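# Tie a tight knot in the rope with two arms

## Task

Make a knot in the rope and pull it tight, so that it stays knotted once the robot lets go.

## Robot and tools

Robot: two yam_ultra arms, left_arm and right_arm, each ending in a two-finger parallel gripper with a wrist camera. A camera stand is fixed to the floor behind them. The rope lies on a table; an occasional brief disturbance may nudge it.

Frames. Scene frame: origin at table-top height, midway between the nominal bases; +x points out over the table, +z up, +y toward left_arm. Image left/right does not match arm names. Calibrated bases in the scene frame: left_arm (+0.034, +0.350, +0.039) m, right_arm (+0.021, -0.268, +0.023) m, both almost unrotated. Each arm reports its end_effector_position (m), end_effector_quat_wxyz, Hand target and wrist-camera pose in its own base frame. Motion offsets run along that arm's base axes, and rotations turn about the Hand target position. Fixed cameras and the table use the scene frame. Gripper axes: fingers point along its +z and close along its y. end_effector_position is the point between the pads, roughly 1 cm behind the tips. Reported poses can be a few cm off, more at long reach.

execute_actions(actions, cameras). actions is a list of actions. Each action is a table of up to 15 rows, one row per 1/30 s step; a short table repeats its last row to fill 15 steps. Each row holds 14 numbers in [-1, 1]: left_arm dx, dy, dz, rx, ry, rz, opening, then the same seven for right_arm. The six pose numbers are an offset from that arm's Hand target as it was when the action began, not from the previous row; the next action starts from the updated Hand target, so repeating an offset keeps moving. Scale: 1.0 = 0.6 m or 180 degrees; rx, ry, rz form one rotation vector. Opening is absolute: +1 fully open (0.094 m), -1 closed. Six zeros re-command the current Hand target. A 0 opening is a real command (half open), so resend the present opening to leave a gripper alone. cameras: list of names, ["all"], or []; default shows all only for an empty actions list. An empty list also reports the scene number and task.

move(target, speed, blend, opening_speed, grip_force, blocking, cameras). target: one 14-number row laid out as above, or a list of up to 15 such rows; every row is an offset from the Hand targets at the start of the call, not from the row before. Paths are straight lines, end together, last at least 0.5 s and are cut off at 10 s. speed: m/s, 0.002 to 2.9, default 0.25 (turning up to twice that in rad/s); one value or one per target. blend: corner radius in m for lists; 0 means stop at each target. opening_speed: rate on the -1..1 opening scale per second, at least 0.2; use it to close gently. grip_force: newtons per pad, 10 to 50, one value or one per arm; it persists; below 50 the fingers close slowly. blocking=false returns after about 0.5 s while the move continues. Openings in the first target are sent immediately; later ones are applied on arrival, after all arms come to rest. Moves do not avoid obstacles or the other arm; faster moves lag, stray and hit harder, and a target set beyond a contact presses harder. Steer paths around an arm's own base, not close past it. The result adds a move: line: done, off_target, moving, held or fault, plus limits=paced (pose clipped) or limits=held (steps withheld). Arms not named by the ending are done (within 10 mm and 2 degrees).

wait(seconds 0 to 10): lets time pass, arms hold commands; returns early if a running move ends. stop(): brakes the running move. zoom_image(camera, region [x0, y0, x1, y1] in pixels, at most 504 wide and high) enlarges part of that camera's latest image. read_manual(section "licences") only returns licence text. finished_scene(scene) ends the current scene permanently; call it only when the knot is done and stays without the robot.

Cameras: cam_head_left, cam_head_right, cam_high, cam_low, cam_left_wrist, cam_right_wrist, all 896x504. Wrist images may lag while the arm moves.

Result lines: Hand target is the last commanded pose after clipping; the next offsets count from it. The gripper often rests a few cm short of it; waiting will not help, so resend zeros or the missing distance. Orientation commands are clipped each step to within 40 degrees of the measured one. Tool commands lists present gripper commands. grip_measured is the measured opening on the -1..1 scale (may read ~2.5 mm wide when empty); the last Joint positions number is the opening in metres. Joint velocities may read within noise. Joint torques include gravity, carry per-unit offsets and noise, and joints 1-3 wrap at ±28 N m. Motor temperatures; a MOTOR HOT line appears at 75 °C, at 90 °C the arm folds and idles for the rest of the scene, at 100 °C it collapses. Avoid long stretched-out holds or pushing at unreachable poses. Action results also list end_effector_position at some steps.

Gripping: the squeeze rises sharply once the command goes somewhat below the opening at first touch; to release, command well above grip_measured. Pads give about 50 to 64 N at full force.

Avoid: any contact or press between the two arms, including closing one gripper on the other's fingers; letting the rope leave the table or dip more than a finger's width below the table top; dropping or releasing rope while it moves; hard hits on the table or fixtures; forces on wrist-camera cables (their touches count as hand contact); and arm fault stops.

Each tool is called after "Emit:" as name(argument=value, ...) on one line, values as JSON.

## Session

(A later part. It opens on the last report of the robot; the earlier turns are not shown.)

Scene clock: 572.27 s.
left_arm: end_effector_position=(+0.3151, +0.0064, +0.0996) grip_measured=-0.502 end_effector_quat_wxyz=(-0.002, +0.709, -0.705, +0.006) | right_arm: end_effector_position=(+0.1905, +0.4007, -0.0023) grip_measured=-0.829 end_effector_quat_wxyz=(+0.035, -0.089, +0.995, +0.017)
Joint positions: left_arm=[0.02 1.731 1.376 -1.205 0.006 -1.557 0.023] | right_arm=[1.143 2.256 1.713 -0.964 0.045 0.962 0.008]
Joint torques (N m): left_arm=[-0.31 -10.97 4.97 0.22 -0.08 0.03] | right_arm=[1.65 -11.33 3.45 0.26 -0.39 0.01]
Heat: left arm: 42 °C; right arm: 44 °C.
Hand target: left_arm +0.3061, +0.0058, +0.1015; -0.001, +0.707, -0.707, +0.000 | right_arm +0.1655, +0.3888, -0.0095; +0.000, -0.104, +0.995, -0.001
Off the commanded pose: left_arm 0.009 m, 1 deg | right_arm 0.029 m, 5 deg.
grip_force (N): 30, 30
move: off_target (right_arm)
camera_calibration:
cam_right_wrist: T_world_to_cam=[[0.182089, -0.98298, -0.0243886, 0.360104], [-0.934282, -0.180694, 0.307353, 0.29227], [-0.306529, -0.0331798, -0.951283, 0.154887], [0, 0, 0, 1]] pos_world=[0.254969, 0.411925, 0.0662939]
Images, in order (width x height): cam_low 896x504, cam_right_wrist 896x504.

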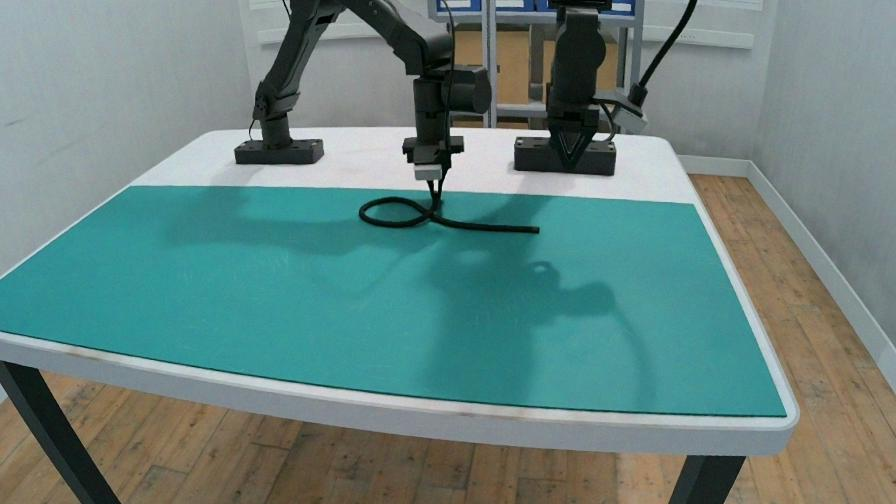

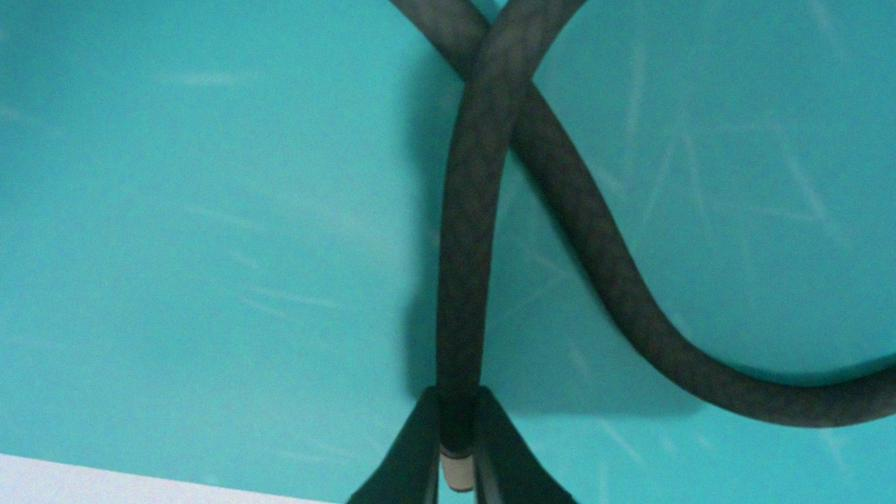

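Emit:
move(target=[0,0,0,0,0,0,-0.5, -0.035,-0.05,-0.01,0,0,0.1,-1], speed=0.08, cameras=["cam_right_wrist"])

Scene clock: 580.33 s.
left_arm: end_effector_position=(+0.3151, +0.0064, +0.0996) grip_measured=-0.502 end_effector_quat_wxyz=(-0.002, +0.709, -0.705, +0.006) | right_arm: end_effector_position=(+0.1768, +0.3860, -0.0024) grip_measured=-0.829 end_effector_quat_wxyz=(+0.055, -0.240, +0.968, +0.036)
Joint positions: left_arm=[0.02 1.731 1.376 -1.205 0.006 -1.557 0.023] | right_arm=[1.157 2.132 1.501 -0.816 0.042 0.668 0.008]
Joint torques (N m): left_arm=[-0.34 -10.96 5 0.21 -0.08 0.03] | right_arm=[1.89 -10 2.95 -0.11 -0.36 0.02]
Heat: left arm: 42 °C; right arm: 43 °C.
Hand target: left_arm +0.3061, +0.0058, +0.1015; -0.001, +0.707, -0.707, +0.000 | right_arm +0.1444, +0.3588, -0.0155; +0.000, -0.258, +0.966, -0.001
Off the commanded pose: left_arm 0.009 m, 1 deg | right_arm 0.044 m, 8 deg.
grip_force (N): 30, 30
move: off_target (right_arm)
camera_calibration:
cam_right_wrist: T_world_to_cam=[[0.472123, -0.880566, -0.041275, 0.2574], [-0.846275, -0.465852, 0.258459, 0.371201], [-0.246818, -0.0870944, -0.96514, 0.160276], [0, 0, 0, 1]] pos_world=[0.232173, 0.413542, 0.069373]
Images, in order (width x height): cam_right_wrist 896x504.

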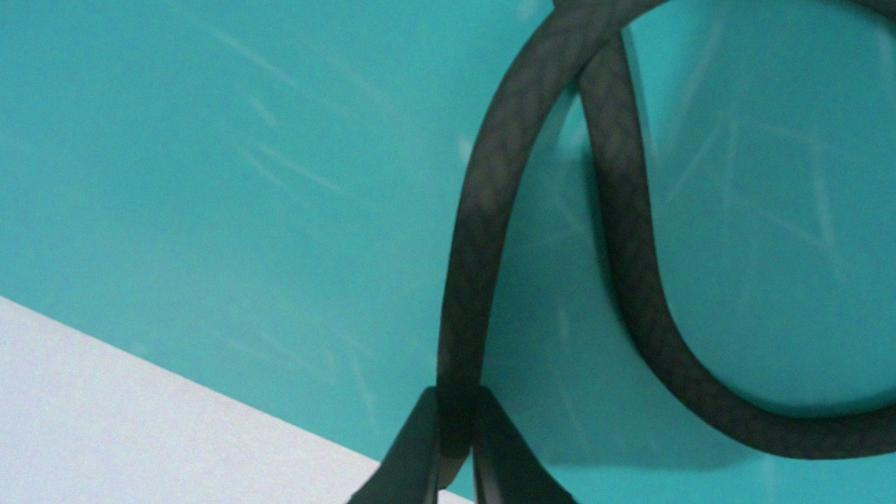

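Emit:
move(target=[[0,0,0,0,0,0,-0.5, 0.03,0.025,-0.01,0,0,0,-1],[0,0,0,0,0,0,-0.5, 0.03,0.025,-0.01,0,0,0,-0.4],[0,0,0,0,0,0,-0.5, 0.03,0.025,0.07,0,0,0,-0.4],[0,0,0,0,0,0,-0.5, 0.11,-0.13,0.17,0,0,0,-0.4]], speed=[0.08,0.08,0.1,0.25], opening_speed=1, cameras=["cam_right_wrist","cam_low"])

Emit:
zoom_image(camera="cam_low", region=[330, 130, 550, 270])

Scene clock: 592.50 s.
left_arm: end_effector_position=(+0.3151, +0.0064, +0.0996) grip_measured=-0.502 end_effector_quat_wxyz=(-0.002, +0.709, -0.705, +0.006) | right_arm: end_effector_position=(+0.2162, +0.2880, +0.0846) grip_measured=-0.403 end_effector_quat_wxyz=(+0.005, -0.255, +0.967, +0.005)
Joint positions: left_arm=[0.02 1.731 1.376 -1.205 0.006 -1.557 0.023] | right_arm=[0.923 1.907 1.536 -1.188 -0.002 0.408 0.028]
Joint torques (N m): left_arm=[-0.34 -10.97 5.01 0.21 -0.09 0.03] | right_arm=[0.14 -9.95 4.83 0.35 0.02 -0.01]
Heat: left arm: 42 °C; right arm: 43 °C.
Hand target: left_arm +0.3061, +0.0058, +0.1015; -0.001, +0.707, -0.707, +0.000 | right_arm +0.2105, +0.2810, +0.0866; +0.000, -0.258, +0.966, -0.001
Off the commanded pose: left_arm 0.009 m, 1 deg | right_arm 0.009 m, 1 deg.
grip_force (N): 30, 30
move: done; target 2's new opening was sent with right_arm's hand 0.026 m and 6 deg from that target
camera_calibration:
cam_right_wrist: T_world_to_cam=[[0.49508, -0.868836, -0.00442508, 0.144547], [-0.807878, -0.462207, 0.365647, 0.318053], [-0.319733, -0.177449, -0.930743, 0.284297], [0, 0, 0, 1]] pos_world=[0.276285, 0.323042, 0.148952]
Images, in order (width x height): cam_low 896x504, cam_right_wrist 896x504.

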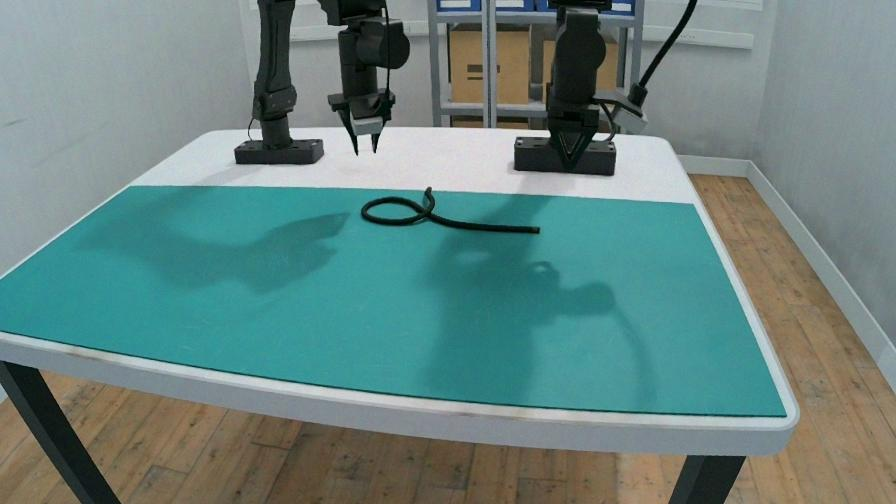

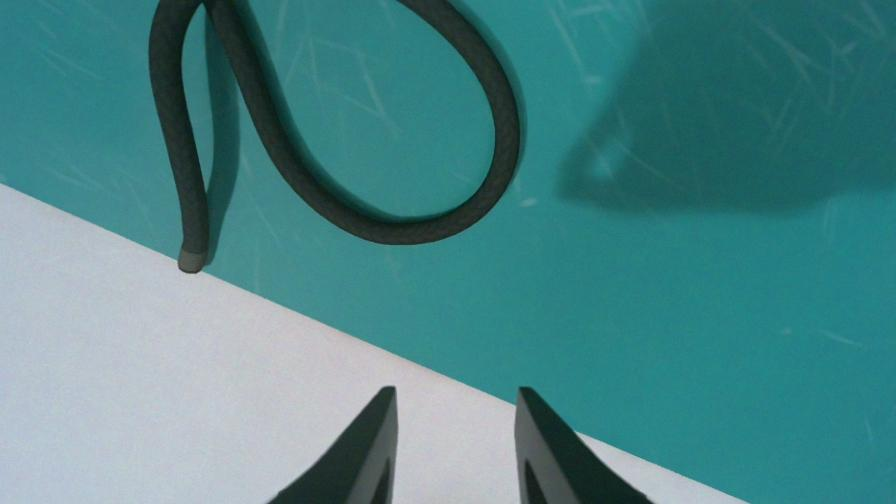

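Scaled by 2.291.

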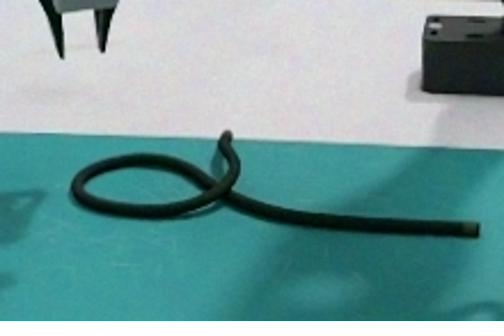

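Emit:
move(target=[[0,0,0,0,0,0,-0.5, -0.045,0.16,-0.06,0,0,0,-1],[0,0,0,0,0,0,-0.5, -0.048,0.168,-0.165,0,0,0,-1],[0,0,0,0,0,0,-0.5, -0.048,0.168,-0.02,0,0,0,-1],[0,0,0,0,0,0,-0.5, 0.04,-0.02,0.0,0,0,0,-0.4]], speed=[0.25,0.08,0.12,0.25], cameras=["cam_right_wrist","cam_low"])

Emit:
zoom_image(camera="cam_low", region=[330, 130, 550, 270])

Scene clock: 615.00 s.
left_arm: end_effector_position=(+0.3151, +0.0064, +0.0996) grip_measured=-0.502 end_effector_quat_wxyz=(-0.002, +0.709, -0.705, +0.006) | right_arm: end_effector_position=(+0.2365, +0.2688, +0.0817) grip_measured=-0.403 end_effector_quat_wxyz=(-0.010, -0.254, +0.967, -0.008)
Joint positions: left_arm=[0.02 1.731 1.376 -1.205 0.006 -1.557 0.023] | right_arm=[0.848 1.937 1.566 -1.225 0.002 0.334 0.028]
Joint torques (N m): left_arm=[-0.34 -10.97 5 0.21 -0.09 0.03] | right_arm=[0.28 -10.76 4.77 0.58 -0.02 -0.01]
Heat: left arm: 42 °C; right arm: 44 °C.
Hand target: left_arm +0.3061, +0.0058, +0.1015; -0.001, +0.707, -0.707, +0.000 | right_arm +0.2345, +0.2689, +0.0865; +0.000, -0.258, +0.966, -0.001
Off the commanded pose: left_arm 0.009 m, 1 deg | right_arm 0.005 m, 1 deg.
grip_force (N): 30, 30
move: done
camera_calibration:
cam_right_wrist: T_world_to_cam=[[0.494479, -0.869101, 0.0123939, 0.116724], [-0.80002, -0.449507, 0.397381, 0.318749], [-0.339793, -0.206412, -0.91757, 0.296173], [0, 0, 0, 1]] pos_world=[0.297925, 0.305858, 0.143648]
Images, in order (width x height): cam_low 896x504, cam_right_wrist 896x504.

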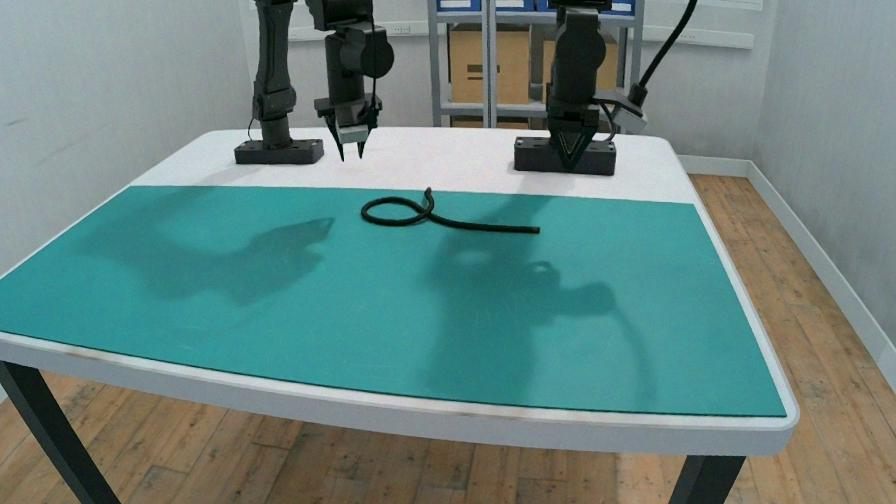

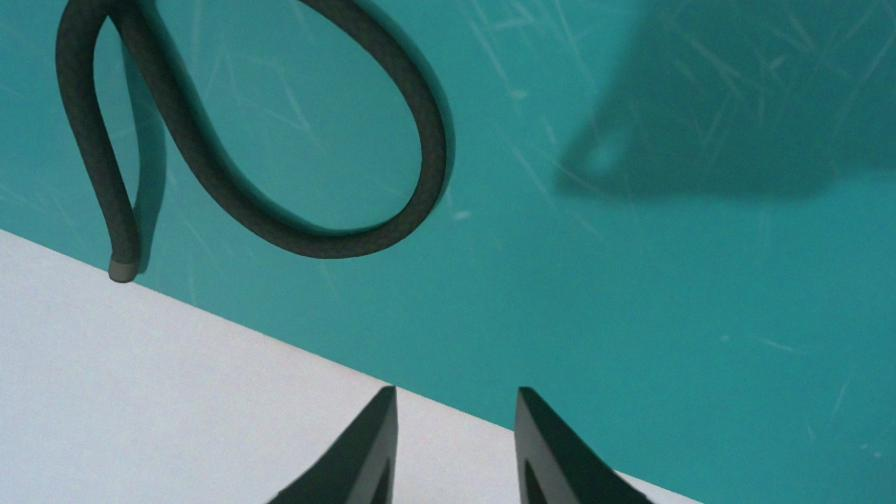

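Scaled by 2.291.

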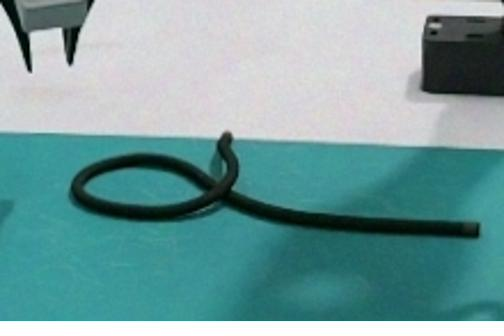

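Emit:
move(target=[[0,0,0,0,0,0,-0.5, -0.034,0.0735,0,0,0,0.333,-0.3],[0,0,0,0,0,0,-0.5, -0.034,0.0735,-0.11,0,0,0.333,-0.3]], speed=0.25, blend=[0.02,0], cameras=["cam_right_wrist"])

Scene clock: 639.53 s.
left_arm: end_effector_position=(+0.3151, +0.0064, +0.0996) grip_measured=-0.502 end_effector_quat_wxyz=(-0.002, +0.709, -0.705, +0.006) | right_arm: end_effector_position=(+0.2170, +0.3121, +0.0285) grip_measured=-0.303 end_effector_quat_wxyz=(-0.005, +0.702, -0.713, +0.000)
Joint positions: left_arm=[0.02 1.731 1.376 -1.205 0.006 -1.557 0.023] | right_arm=[0.962 2.031 1.484 -1.014 0.002 -0.594 0.033]
Joint torques (N m): left_arm=[-0.32 -10.97 5 0.21 -0.09 0.03] | right_arm=[0.51 -8.03 5.44 0.66 -0.01 -0.01]
Heat: left arm: 43 °C; right arm: 43 °C.
Hand target: left_arm +0.3061, +0.0058, +0.1015; -0.001, +0.707, -0.707, +0.000 | right_arm +0.2141, +0.3130, +0.0205; +0.000, +0.706, -0.708, +0.001
Off the commanded pose: left_arm 0.009 m, 1 deg | right_arm 0.008 m, 1 deg.
grip_force (N): 30, 30
move: done
camera_calibration:
cam_right_wrist: T_world_to_cam=[[0.999879, -0.0122538, 0.00960617, -0.21242], [-0.0149359, -0.929158, 0.369381, 0.323913], [0.00439933, -0.36948, -0.929228, 0.226185], [0, 0, 0, 1]] pos_world=[0.216237, 0.381934, 0.0925708]
Images, in order (width x height): cam_right_wrist 896x504.

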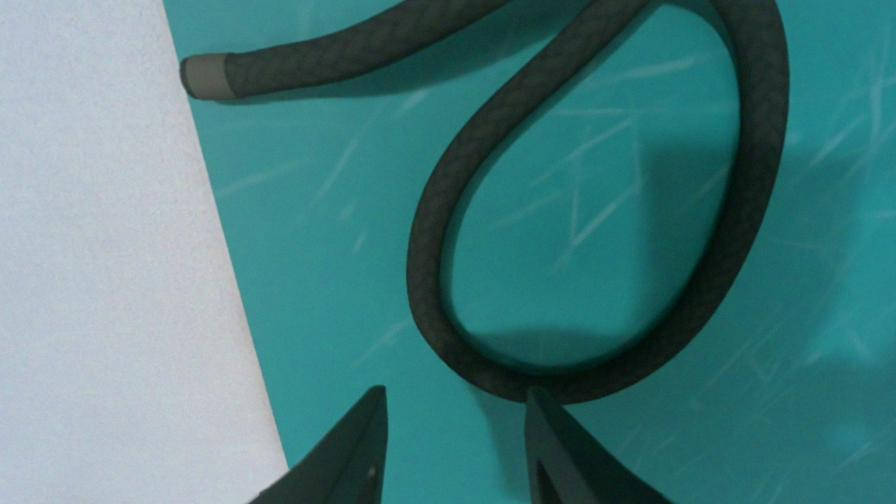

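Emit:
move(target=[[0,0,0,0,0,0,-0.5, -0.011,0.012,-0.058,0,0,0,-0.3],[0,0,0,0,0,0,-0.5, -0.011,0.012,-0.058,0,0,0,-1],[0,0,0,0,0,0,-0.5, -0.02,0.015,0.055,0,0,0,-1],[0,0,0,0,0,0,-0.5, -0.075,0.09,0.065,0,0,-0.15,-1],[0,0,0,0,0,0,-0.5, -0.1,0.17,0.06,0,0,-0.35,-1]], speed=[0.1,0.1,0.1,0.12,0.12], blend=[0,0,0.01,0.01,0], opening_speed=1.5, cameras=["cam_right_wrist","cam_low","cam_high"])

Emit:
zoom_image(camera="cam_low", region=[330, 100, 550, 240])

Scene clock: 660.73 s.
left_arm: end_effector_position=(+0.3151, +0.0064, +0.0996) grip_measured=-0.502 end_effector_quat_wxyz=(-0.002, +0.709, -0.705, +0.006) | right_arm: end_effector_position=(+0.1564, +0.4114, +0.0624) grip_measured=-0.854 end_effector_quat_wxyz=(+0.005, -0.232, +0.973, +0.007)
Joint positions: left_arm=[0.02 1.731 1.376 -1.205 0.006 -1.557 0.023] | right_arm=[1.205 2.241 1.951 -1.263 0 0.737 0.007]
Joint torques (N m): left_arm=[-0.31 -10.96 5.01 0.21 -0.09 0.03] | right_arm=[0.58 -8.49 8.83 0.35 0 0.11]
Heat: left arm: 43 °C; right arm: 43 °C.
Hand target: left_arm +0.3061, +0.0058, +0.1015; -0.001, +0.707, -0.707, +0.000 | right_arm +0.1541, +0.4149, +0.0565; +0.000, -0.233, +0.973, -0.001
Off the commanded pose: left_arm 0.009 m, 1 deg | right_arm 0.007 m, 1 deg.
grip_force (N): 30, 30
move: done; target 2's new opening was sent with right_arm's hand 0.014 m and 1 deg from that target
camera_calibration:
cam_right_wrist: T_world_to_cam=[[0.454114, -0.890895, -0.00931583, 0.297156], [-0.828342, -0.426032, 0.363795, 0.323279], [-0.328072, -0.157487, -0.931433, 0.259582], [0, 0, 0, 1]] pos_world=[0.218004, 0.443343, 0.126944]
Images, in order (width x height): cam_high 896x504, cam_low 896x504, cam_right_wrist 896x504.

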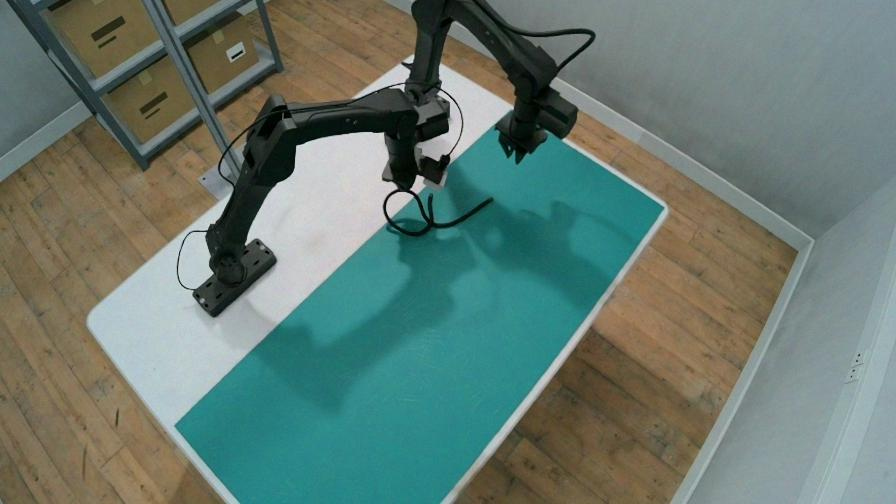

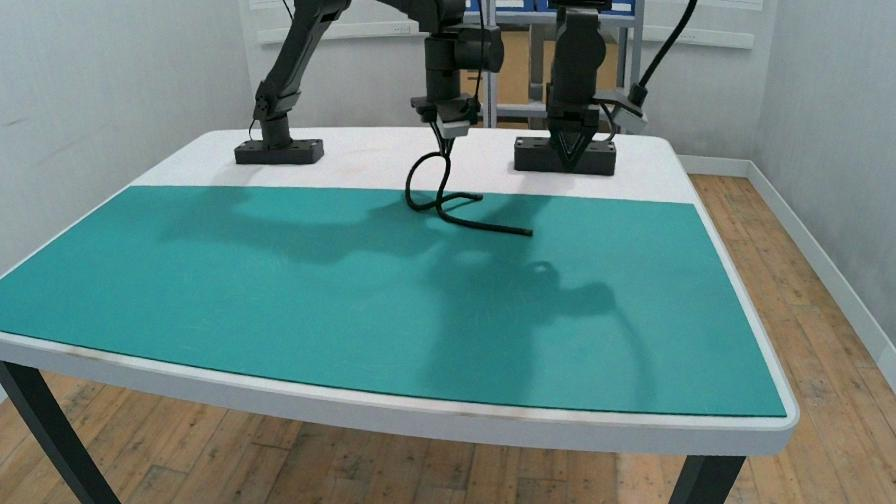

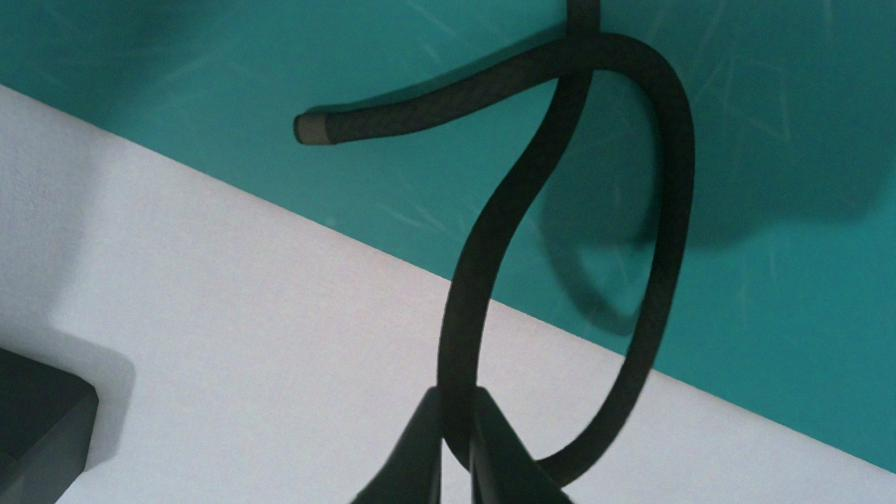

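Scaled by 2.291.

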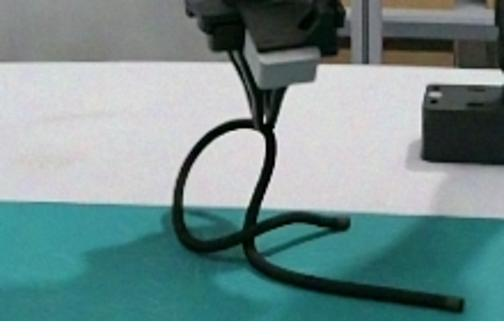

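Emit:
move(target=[[0,0,0,0,0,0,-0.5, 0.02,-0.12,-0.03,0,0,0.2,-1],[0,0,0,0,0,0,-0.5, 0.02,-0.13,-0.115,0,0,0.2,-1],[0,0,0,0,0,0,-0.5, 0.02,-0.13,-0.115,0,0,0.2,-0.4],[0,0,0,0,0,0,-0.5, 0.02,-0.13,0.0,0,0,0.2,-0.4],[0,0,0,0,0,0,-0.5, 0.06,-0.2,0.06,0,0,0.1,-0.4]], speed=[0.15,0.1,0.1,0.12,0.25], opening_speed=1, cameras=["cam_right_wrist","cam_low","cam_high"])

Emit:
zoom_image(camera="cam_high", region=[340, 130, 560, 270])

Scene clock: 715.53 s.
left_arm: end_effector_position=(+0.3151, +0.0064, +0.0996) grip_measured=-0.502 end_effector_quat_wxyz=(-0.002, +0.709, -0.705, +0.006) | right_arm: end_effector_position=(+0.1886, +0.2963, +0.0810) grip_measured=-0.403 end_effector_quat_wxyz=(-0.009, -0.387, +0.922, -0.007)
Joint positions: left_arm=[0.02 1.731 1.376 -1.205 0.006 -1.557 0.023] | right_arm=[1.001 1.909 1.525 -1.21 0 0.207 0.028]
Joint torques (N m): left_arm=[-0.31 -10.97 5.01 0.21 -0.08 0.03] | right_arm=[-0.39 -10.43 6.83 0.23 0 0.08]
Heat: left arm: 43 °C; right arm: 44 °C.
Hand target: left_arm +0.3061, +0.0058, +0.1015; -0.001, +0.707, -0.707, +0.000 | right_arm +0.1901, +0.2949, +0.0925; +0.000, -0.382, +0.924, -0.001
Off the commanded pose: left_arm 0.009 m, 1 deg | right_arm 0.012 m, 1 deg.
grip_force (N): 30, 30
move: off_target (right_arm); target 3's new opening was sent with right_arm's hand 0.011 m and 1 deg from that target
camera_calibration:
cam_right_wrist: T_world_to_cam=[[0.715695, -0.698381, 0.00673166, 0.0723899], [-0.642971, -0.655087, 0.396799, 0.324492], [-0.272707, -0.288315, -0.917881, 0.29654], [0, 0, 0, 1]] pos_world=[0.237699, 0.348623, 0.142943]
Images, in order (width x height): cam_high 896x504, cam_low 896x504, cam_right_wrist 896x504.

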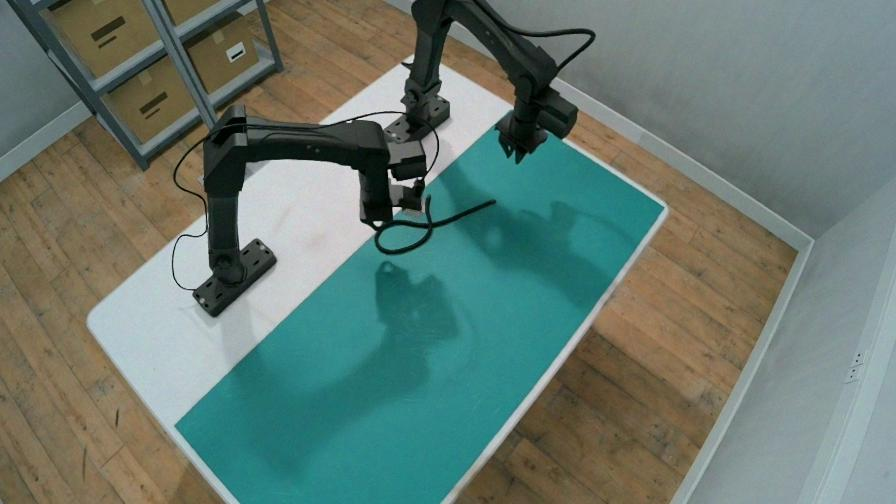

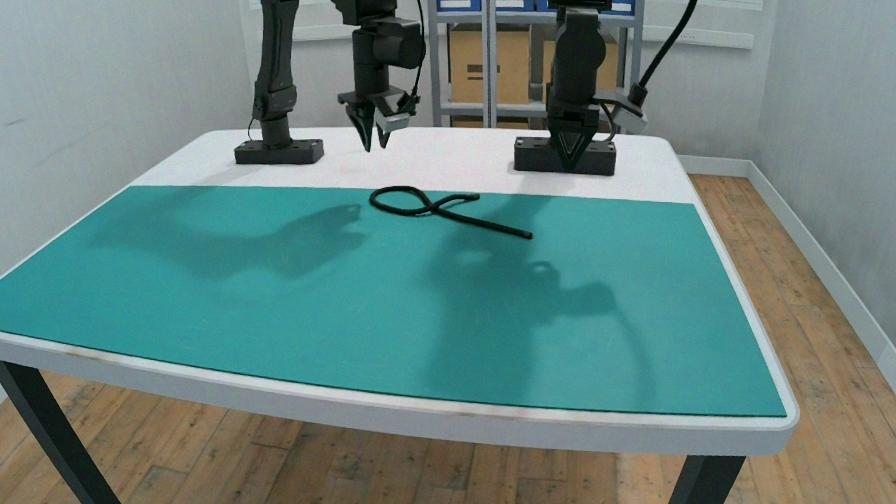

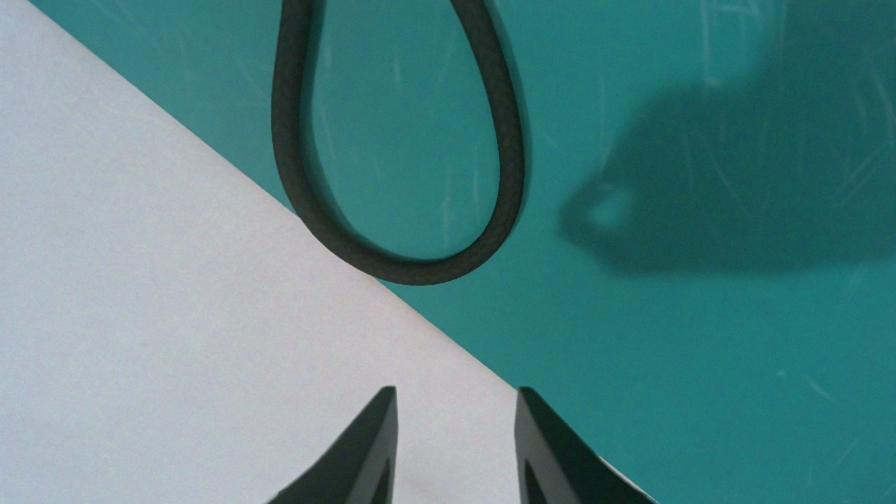

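Scaled by 2.291.

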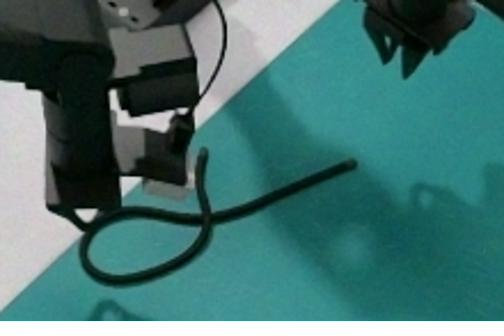

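Emit:
move(target=[0,-0.05,-0.05,0,0,-0.1,0, 0,0,0,0,0,0,-0.4], cameras=["cam_left_wrist"])

Scene clock: 738.07 s.
left_arm: end_effector_position=(+0.3092, -0.0247, +0.0758) grip_measured=-0.002 end_effector_quat_wxyz=(+0.001, -0.590, +0.807, -0.004) | right_arm: end_effector_position=(+0.1886, +0.2962, +0.0810) grip_measured=-0.403 end_effector_quat_wxyz=(-0.010, -0.387, +0.922, -0.007)
Joint positions: left_arm=[-0.08 1.731 1.28 -1.113 0.006 -1.342 0.047] | right_arm=[1.001 1.909 1.525 -1.21 0 0.207 0.028]
Joint torques (N m): left_arm=[-0.13 -8.88 4.96 0.45 -0.08 0.02] | right_arm=[-0.39 -10.41 6.84 0.28 0.01 0.1]
Heat: left arm: 43 °C; right arm: 43 °C.
Hand target: left_arm +0.3060, -0.0241, +0.0714; +0.000, -0.588, +0.809, +0.000 | right_arm +0.1900, +0.2949, +0.0925; +0.000, -0.382, +0.924, -0.001
Off the commanded pose: left_arm 0.005 m, 1 deg | right_arm 0.012 m, 1 deg.
grip_force (N): 30, 30
move: off_target (right_arm)
camera_calibration:
cam_left_wrist: T_world_to_cam=[[0.947964, -0.317513, 0.0234413, -0.300777], [-0.297095, -0.855729, 0.42363, 0.0758285], [-0.114449, -0.40855, -0.905532, 0.186714], [0, 0, 0, 1]] pos_world=[0.329023, 0.0456704, 0.144003]
Images, in order (width x height): cam_left_wrist 896x504.

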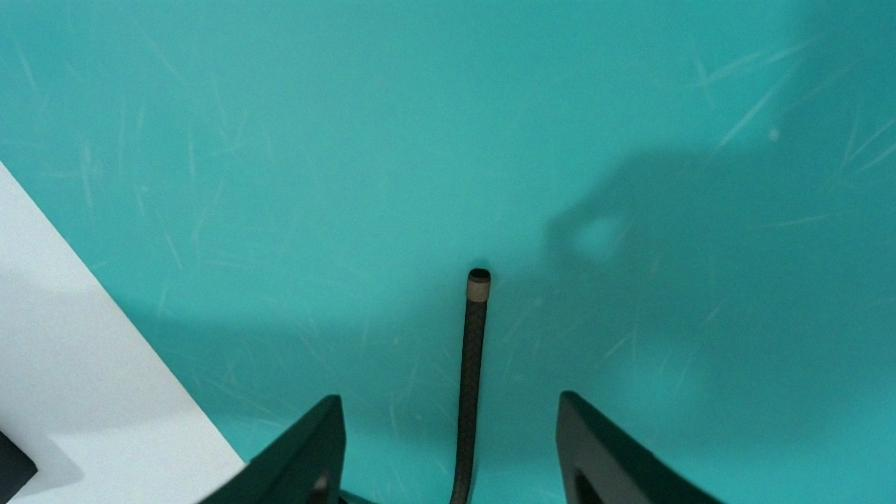

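Emit:
move(target=[[0,-0.085,-0.11,0,0,0,0, 0,0,0,0,0,0,-0.4],[-0.004,-0.09,-0.163,0,0,0,0, 0,0,0,0,0,0,-0.4]], speed=[0.15,0.08], cameras=["cam_left_wrist"])

Scene clock: 747.90 s.
left_arm: end_effector_position=(+0.3091, -0.0784, -0.0183) grip_measured=-0.002 end_effector_quat_wxyz=(+0.004, -0.587, +0.809, -0.009) | right_arm: end_effector_position=(+0.1886, +0.2962, +0.0810) grip_measured=-0.403 end_effector_quat_wxyz=(-0.010, -0.387, +0.922, -0.007)
Joint positions: left_arm=[-0.248 1.889 1.073 -0.736 0.006 -1.504 0.047] | right_arm=[1.001 1.909 1.525 -1.21 0 0.207 0.028]
Joint torques (N m): left_arm=[-0.53 -8.17 4.52 0.48 -0.08 -0.07] | right_arm=[-0.39 -10.44 6.83 0.28 0.01 0.1]
Heat: left arm: 42 °C; right arm: 43 °C.
Hand target: left_arm +0.3036, -0.0782, -0.0264; +0.001, -0.588, +0.809, +0.000 | right_arm +0.1900, +0.2949, +0.0925; +0.000, -0.382, +0.924, -0.001
Off the commanded pose: left_arm 0.010 m, 1 deg | right_arm 0.012 m, 1 deg.
grip_force (N): 30, 30
move: off_target (right_arm)
camera_calibration:
cam_left_wrist: T_world_to_cam=[[0.945525, -0.323557, 0.0359681, -0.314959], [-0.307674, -0.852028, 0.423538, 0.0732451], [-0.106393, -0.411532, -0.905164, 0.076757], [0, 0, 0, 1]] pos_world=[0.328503, -0.00791222, 0.049784]
Images, in order (width x height): cam_left_wrist 896x504.

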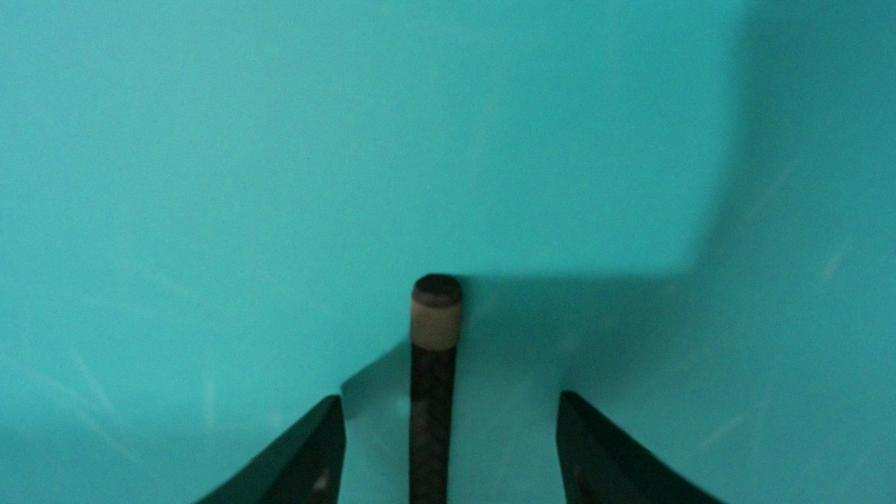

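Emit:
move(target=[[0,0,-0.008,0,0,0,-1, 0,0,0,0,0,0,-0.4],[0,0,0.015,0,0,0,-1, -0.0,0,0.05,0,0,0,-0.4],[0.035,0.08,0.015,0,0,0,-1, -0.03,-0.03,0.1,0,0,0,-0.4]], speed=[0.08,0.08,0.1], opening_speed=1.5, cameras=["cam_right_wrist","cam_high","cam_left_wrist"])

Emit:
zoom_image(camera="cam_high", region=[340, 130, 560, 270])

Scene clock: 765.70 s.
left_arm: end_effector_position=(+0.3215, -0.0314, -0.0175) grip_measured=-0.860 end_effector_quat_wxyz=(+0.002, -0.589, +0.808, -0.007) | right_arm: end_effector_position=(+0.1733, +0.2723, +0.1370) grip_measured=-0.403 end_effector_quat_wxyz=(-0.018, -0.379, +0.925, -0.012)
Joint positions: left_arm=[-0.096 1.906 1.102 -0.754 0.007 -1.356 0.007] | right_arm=[1.001 1.807 1.614 -1.421 0 0.223 0.028]
Joint torques (N m): left_arm=[0.12 -8.01 7.95 0.15 -0.1 0.05] | right_arm=[0.81 -9.37 8.62 0.24 0 0.11]
Heat: left arm: 41 °C; right arm: 43 °C.
Hand target: left_arm +0.3246, -0.0302, -0.0175; +0.000, -0.588, +0.809, +0.000 | right_arm +0.1720, +0.2769, +0.1525; +0.000, -0.382, +0.924, -0.001
Off the commanded pose: left_arm 0.003 m, 1 deg | right_arm 0.016 m, 2 deg.
grip_force (N): 30, 30
move: off_target (right_arm)
camera_calibration:
cam_left_wrist: T_world_to_cam=[[0.946965, -0.319934, 0.0300036, -0.311945], [-0.301957, -0.854029, 0.423624, 0.11487], [-0.109908, -0.410216, -0.905341, 0.0994051], [0, 0, 0, 1]] pos_world=[0.341012, 0.0390783, 0.0506932]
cam_right_wrist: T_world_to_cam=[[0.704215, -0.709895, 0.0113867, 0.0707674], [-0.649433, -0.63759, 0.414386, 0.270509], [-0.286911, -0.299212, -0.91003, 0.341194], [0, 0, 0, 1]] pos_world=[0.223734, 0.324801, 0.197595]
Images, in order (width x height): cam_high 896x504, cam_left_wrist 896x504, cam_right_wrist 896x504.

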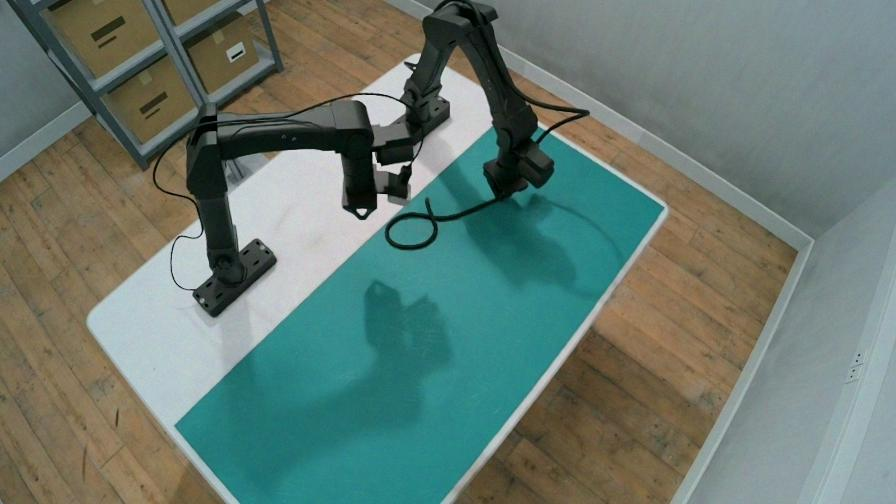

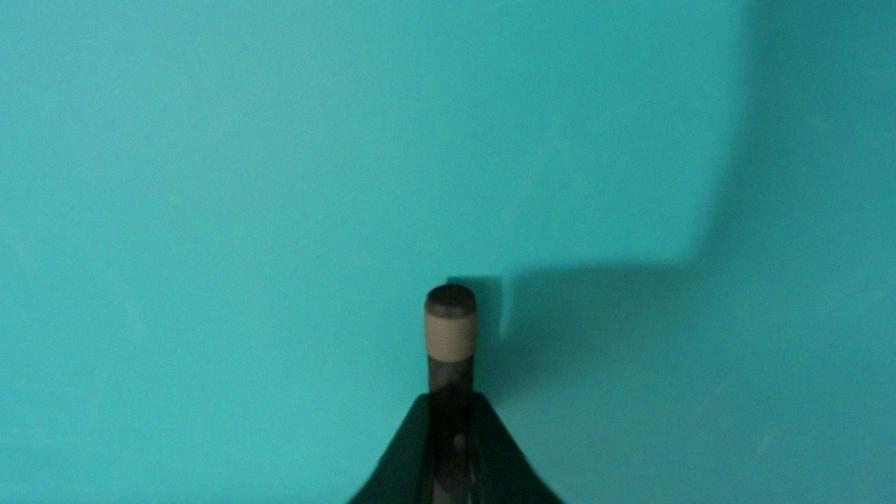

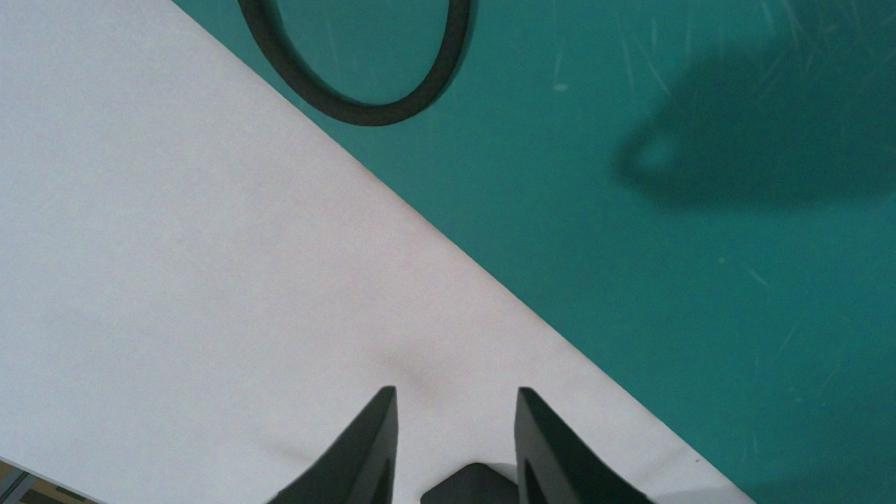

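Scaled by 2.291.

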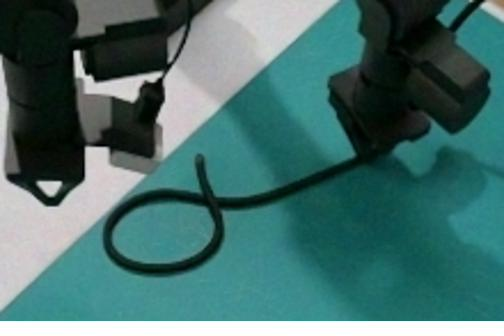

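Emit:
move(target=[[0,0,0.09,0,0,0,-1, 0,0,0,0,0,0,-0.4],[0.0223,-0.158,0.11,0,0,-0.289,-1, 0.08,-0.12,0,0,0,0,-0.4],[-0.0177,-0.31,0.11,0,0,-0.733,-1, 0.18,-0.27,0,0,0,0,-0.4],[-0.155,-0.362,0.1,0,0,0.85,-1, 0.18,-0.27,0,0,0,0,-0.4]], speed=[0.15,0.35,0.35,0.3], blend=[0.01,0.03,0.03,0], cameras=["cam_low","cam_high","cam_left_wrist","cam_head_left"])

Emit:
zoom_image(camera="cam_high", region=[340, 130, 560, 270])

Scene clock: 815.00 s.
left_arm: end_effector_position=(+0.2336, -0.2476, +0.0386) grip_measured=-0.860 end_effector_quat_wxyz=(-0.010, +0.922, +0.388, -0.003) | right_arm: end_effector_position=(+0.2785, +0.1165, +0.1495) grip_measured=-0.403 end_effector_quat_wxyz=(-0.006, -0.382, +0.924, +0.000)
Joint positions: left_arm=[-0.819 1.904 1.345 -1.033 -0.002 1.526 0.007] | right_arm=[0.393 1.699 1.537 -1.421 0.001 -0.39 0.028]
Joint torques (N m): left_arm=[-0.1 -12.71 4.78 0.4 0 0.1] | right_arm=[-0.47 -7.15 6.57 0.47 0 -0.02]
Heat: left arm: 40 °C; right arm: 43 °C.
Hand target: left_arm +0.2317, -0.2473, +0.0425; +0.000, +0.924, +0.383, +0.000 | right_arm +0.2801, +0.1150, +0.1525; +0.000, -0.382, +0.924, -0.001
Off the commanded pose: left_arm 0.004 m, 1 deg | right_arm 0.004 m, 1 deg.
grip_force (N): 30, 30
move: done
camera_calibration:
cam_left_wrist: T_world_to_cam=[[-0.704457, 0.708791, 0.0368143, 0.340649], [0.65376, 0.627822, 0.422418, 0.0236338], [0.276293, 0.321643, -0.905653, 0.142777], [0, 0, 0, 1]] pos_world=[0.185073, -0.30221, 0.106783]
Images, in order (width x height): cam_head_left 896x504, cam_high 896x504, cam_low 896x504, cam_left_wrist 896x504.

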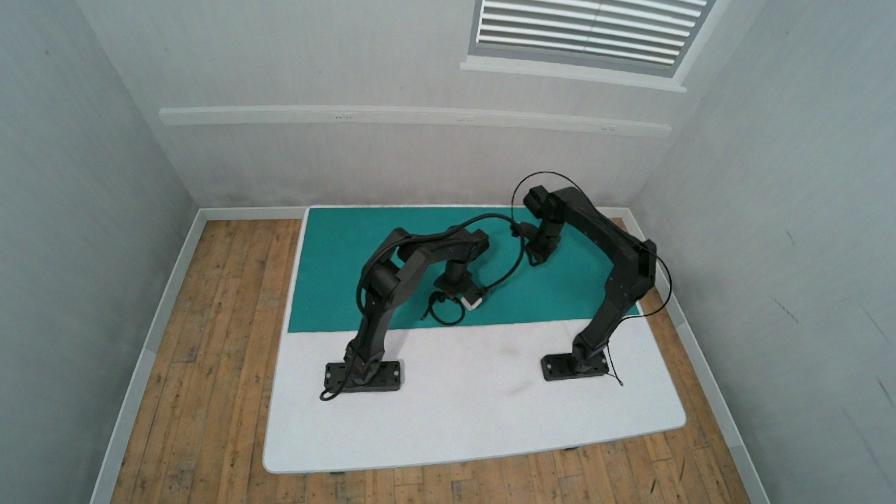

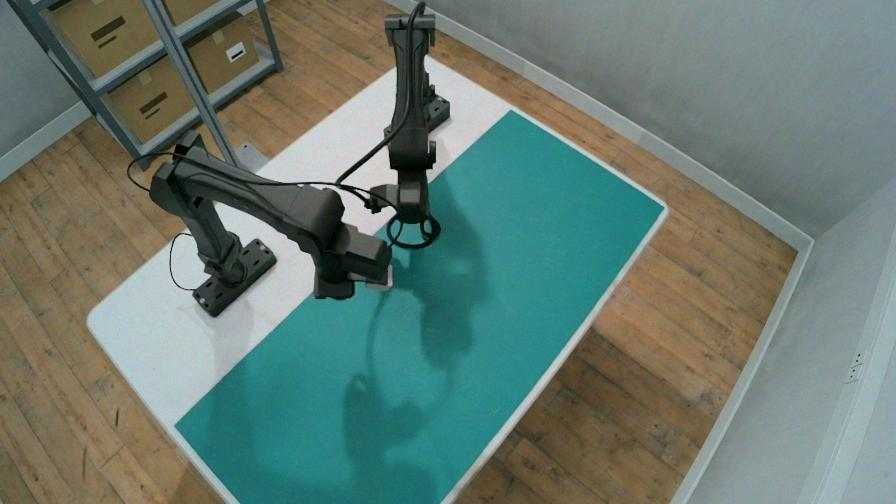

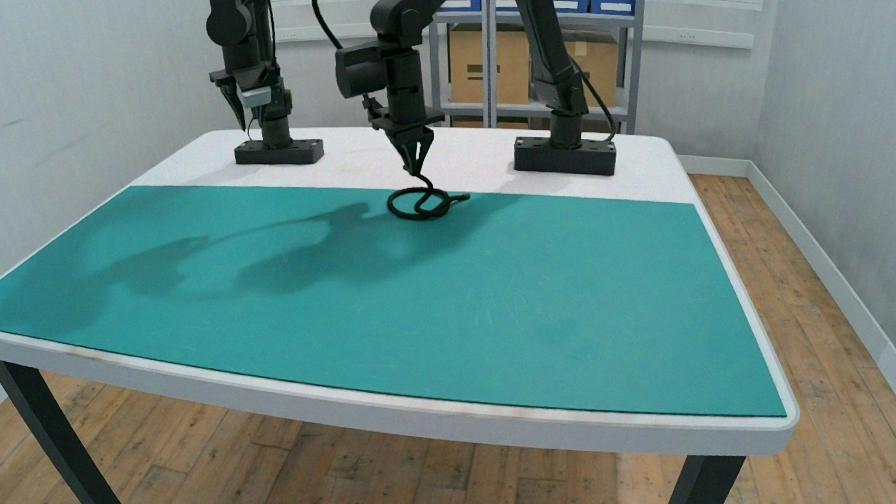

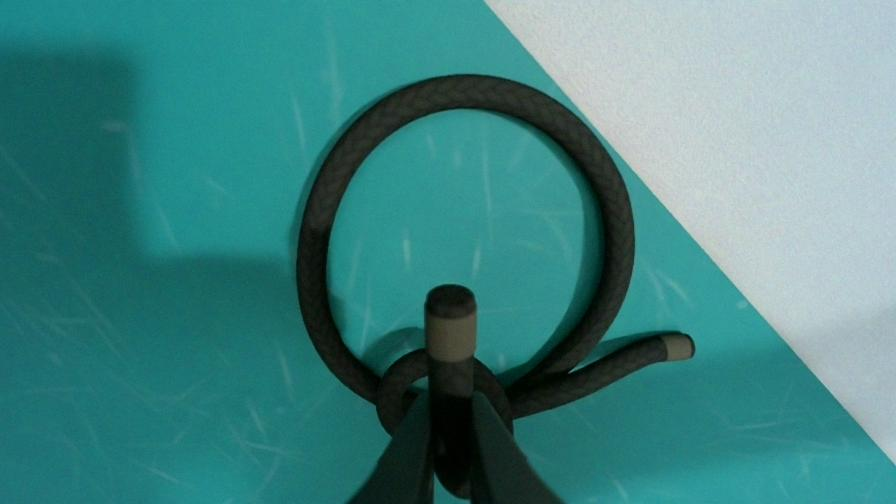

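Scaled by 2.291.

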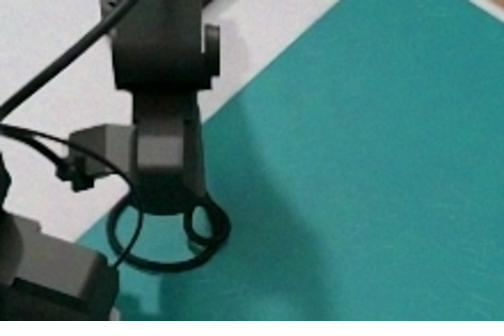

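Emit:
move(target=[[-0.025,-0.012,-0.05,0,0,0,-1, 0,0,0,0,0,0,-0.4],[-0.042,-0.02,-0.108,0,0,0,-1, 0,0,0,0,0,0,-0.4]], speed=[0.1,0.08], cameras=["cam_low","cam_left_wrist"])

Emit:
zoom_image(camera="cam_low", region=[330, 100, 550, 240])

Scene clock: 825.40 s.
left_arm: end_effector_position=(+0.2107, -0.2621, -0.0134) grip_measured=-0.860 end_effector_quat_wxyz=(+0.008, +0.924, +0.383, +0.004) | right_arm: end_effector_position=(+0.2785, +0.1165, +0.1495) grip_measured=-0.403 end_effector_quat_wxyz=(-0.006, -0.382, +0.924, +0.000)
Joint positions: left_arm=[-0.898 1.938 1.166 -0.781 -0.002 1.458 0.007] | right_arm=[0.393 1.699 1.537 -1.421 0.001 -0.39 0.028]
Joint torques (N m): left_arm=[-0.18 -8.7 4.63 0.49 0.01 -0.01] | right_arm=[-0.49 -7.12 6.54 0.47 0.01 -0.02]
Heat: left arm: 41 °C; right arm: 43 °C.
Hand target: left_arm +0.2064, -0.2594, -0.0223; +0.000, +0.924, +0.383, +0.000 | right_arm +0.2801, +0.1150, +0.1525; +0.000, -0.382, +0.924, -0.001
Off the commanded pose: left_arm 0.010 m, 1 deg | right_arm 0.004 m, 1 deg.
grip_force (N): 30, 30
move: done
camera_calibration:
cam_left_wrist: T_world_to_cam=[[-0.697029, 0.71704, -0.00188362, 0.336838], [0.64988, 0.632849, 0.420902, 0.0717294], [0.302996, 0.292157, -0.907104, 0.0932608], [0, 0, 0, 1]] pos_world=[0.159913, -0.314167, 0.0550407]
Images, in order (width x height): cam_low 896x504, cam_left_wrist 896x504.

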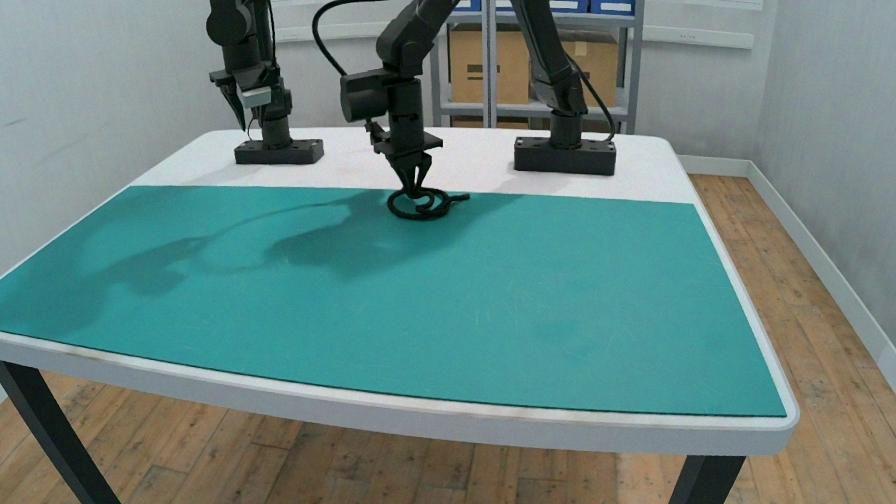

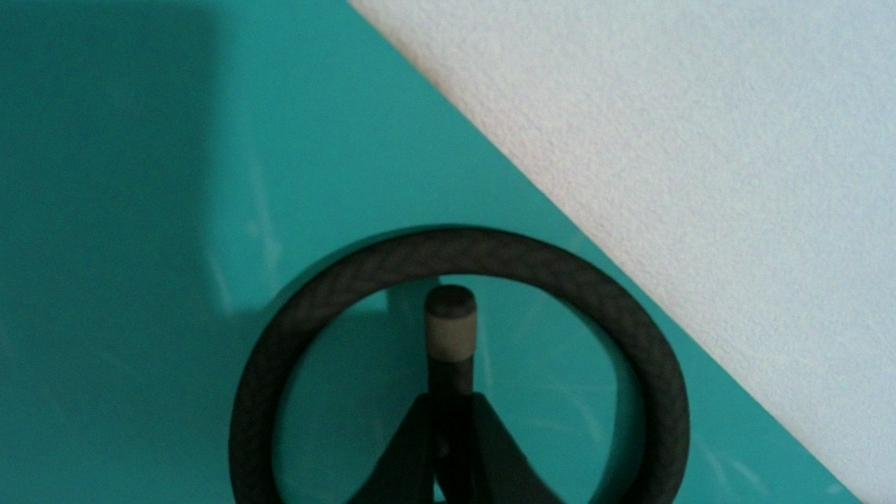

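Scaled by 2.291.

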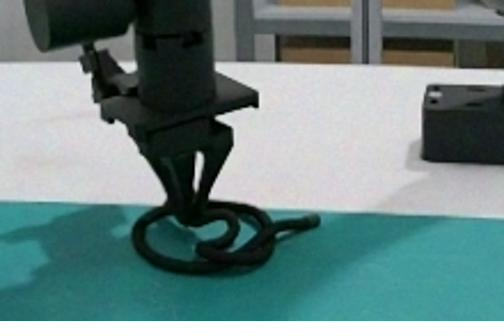

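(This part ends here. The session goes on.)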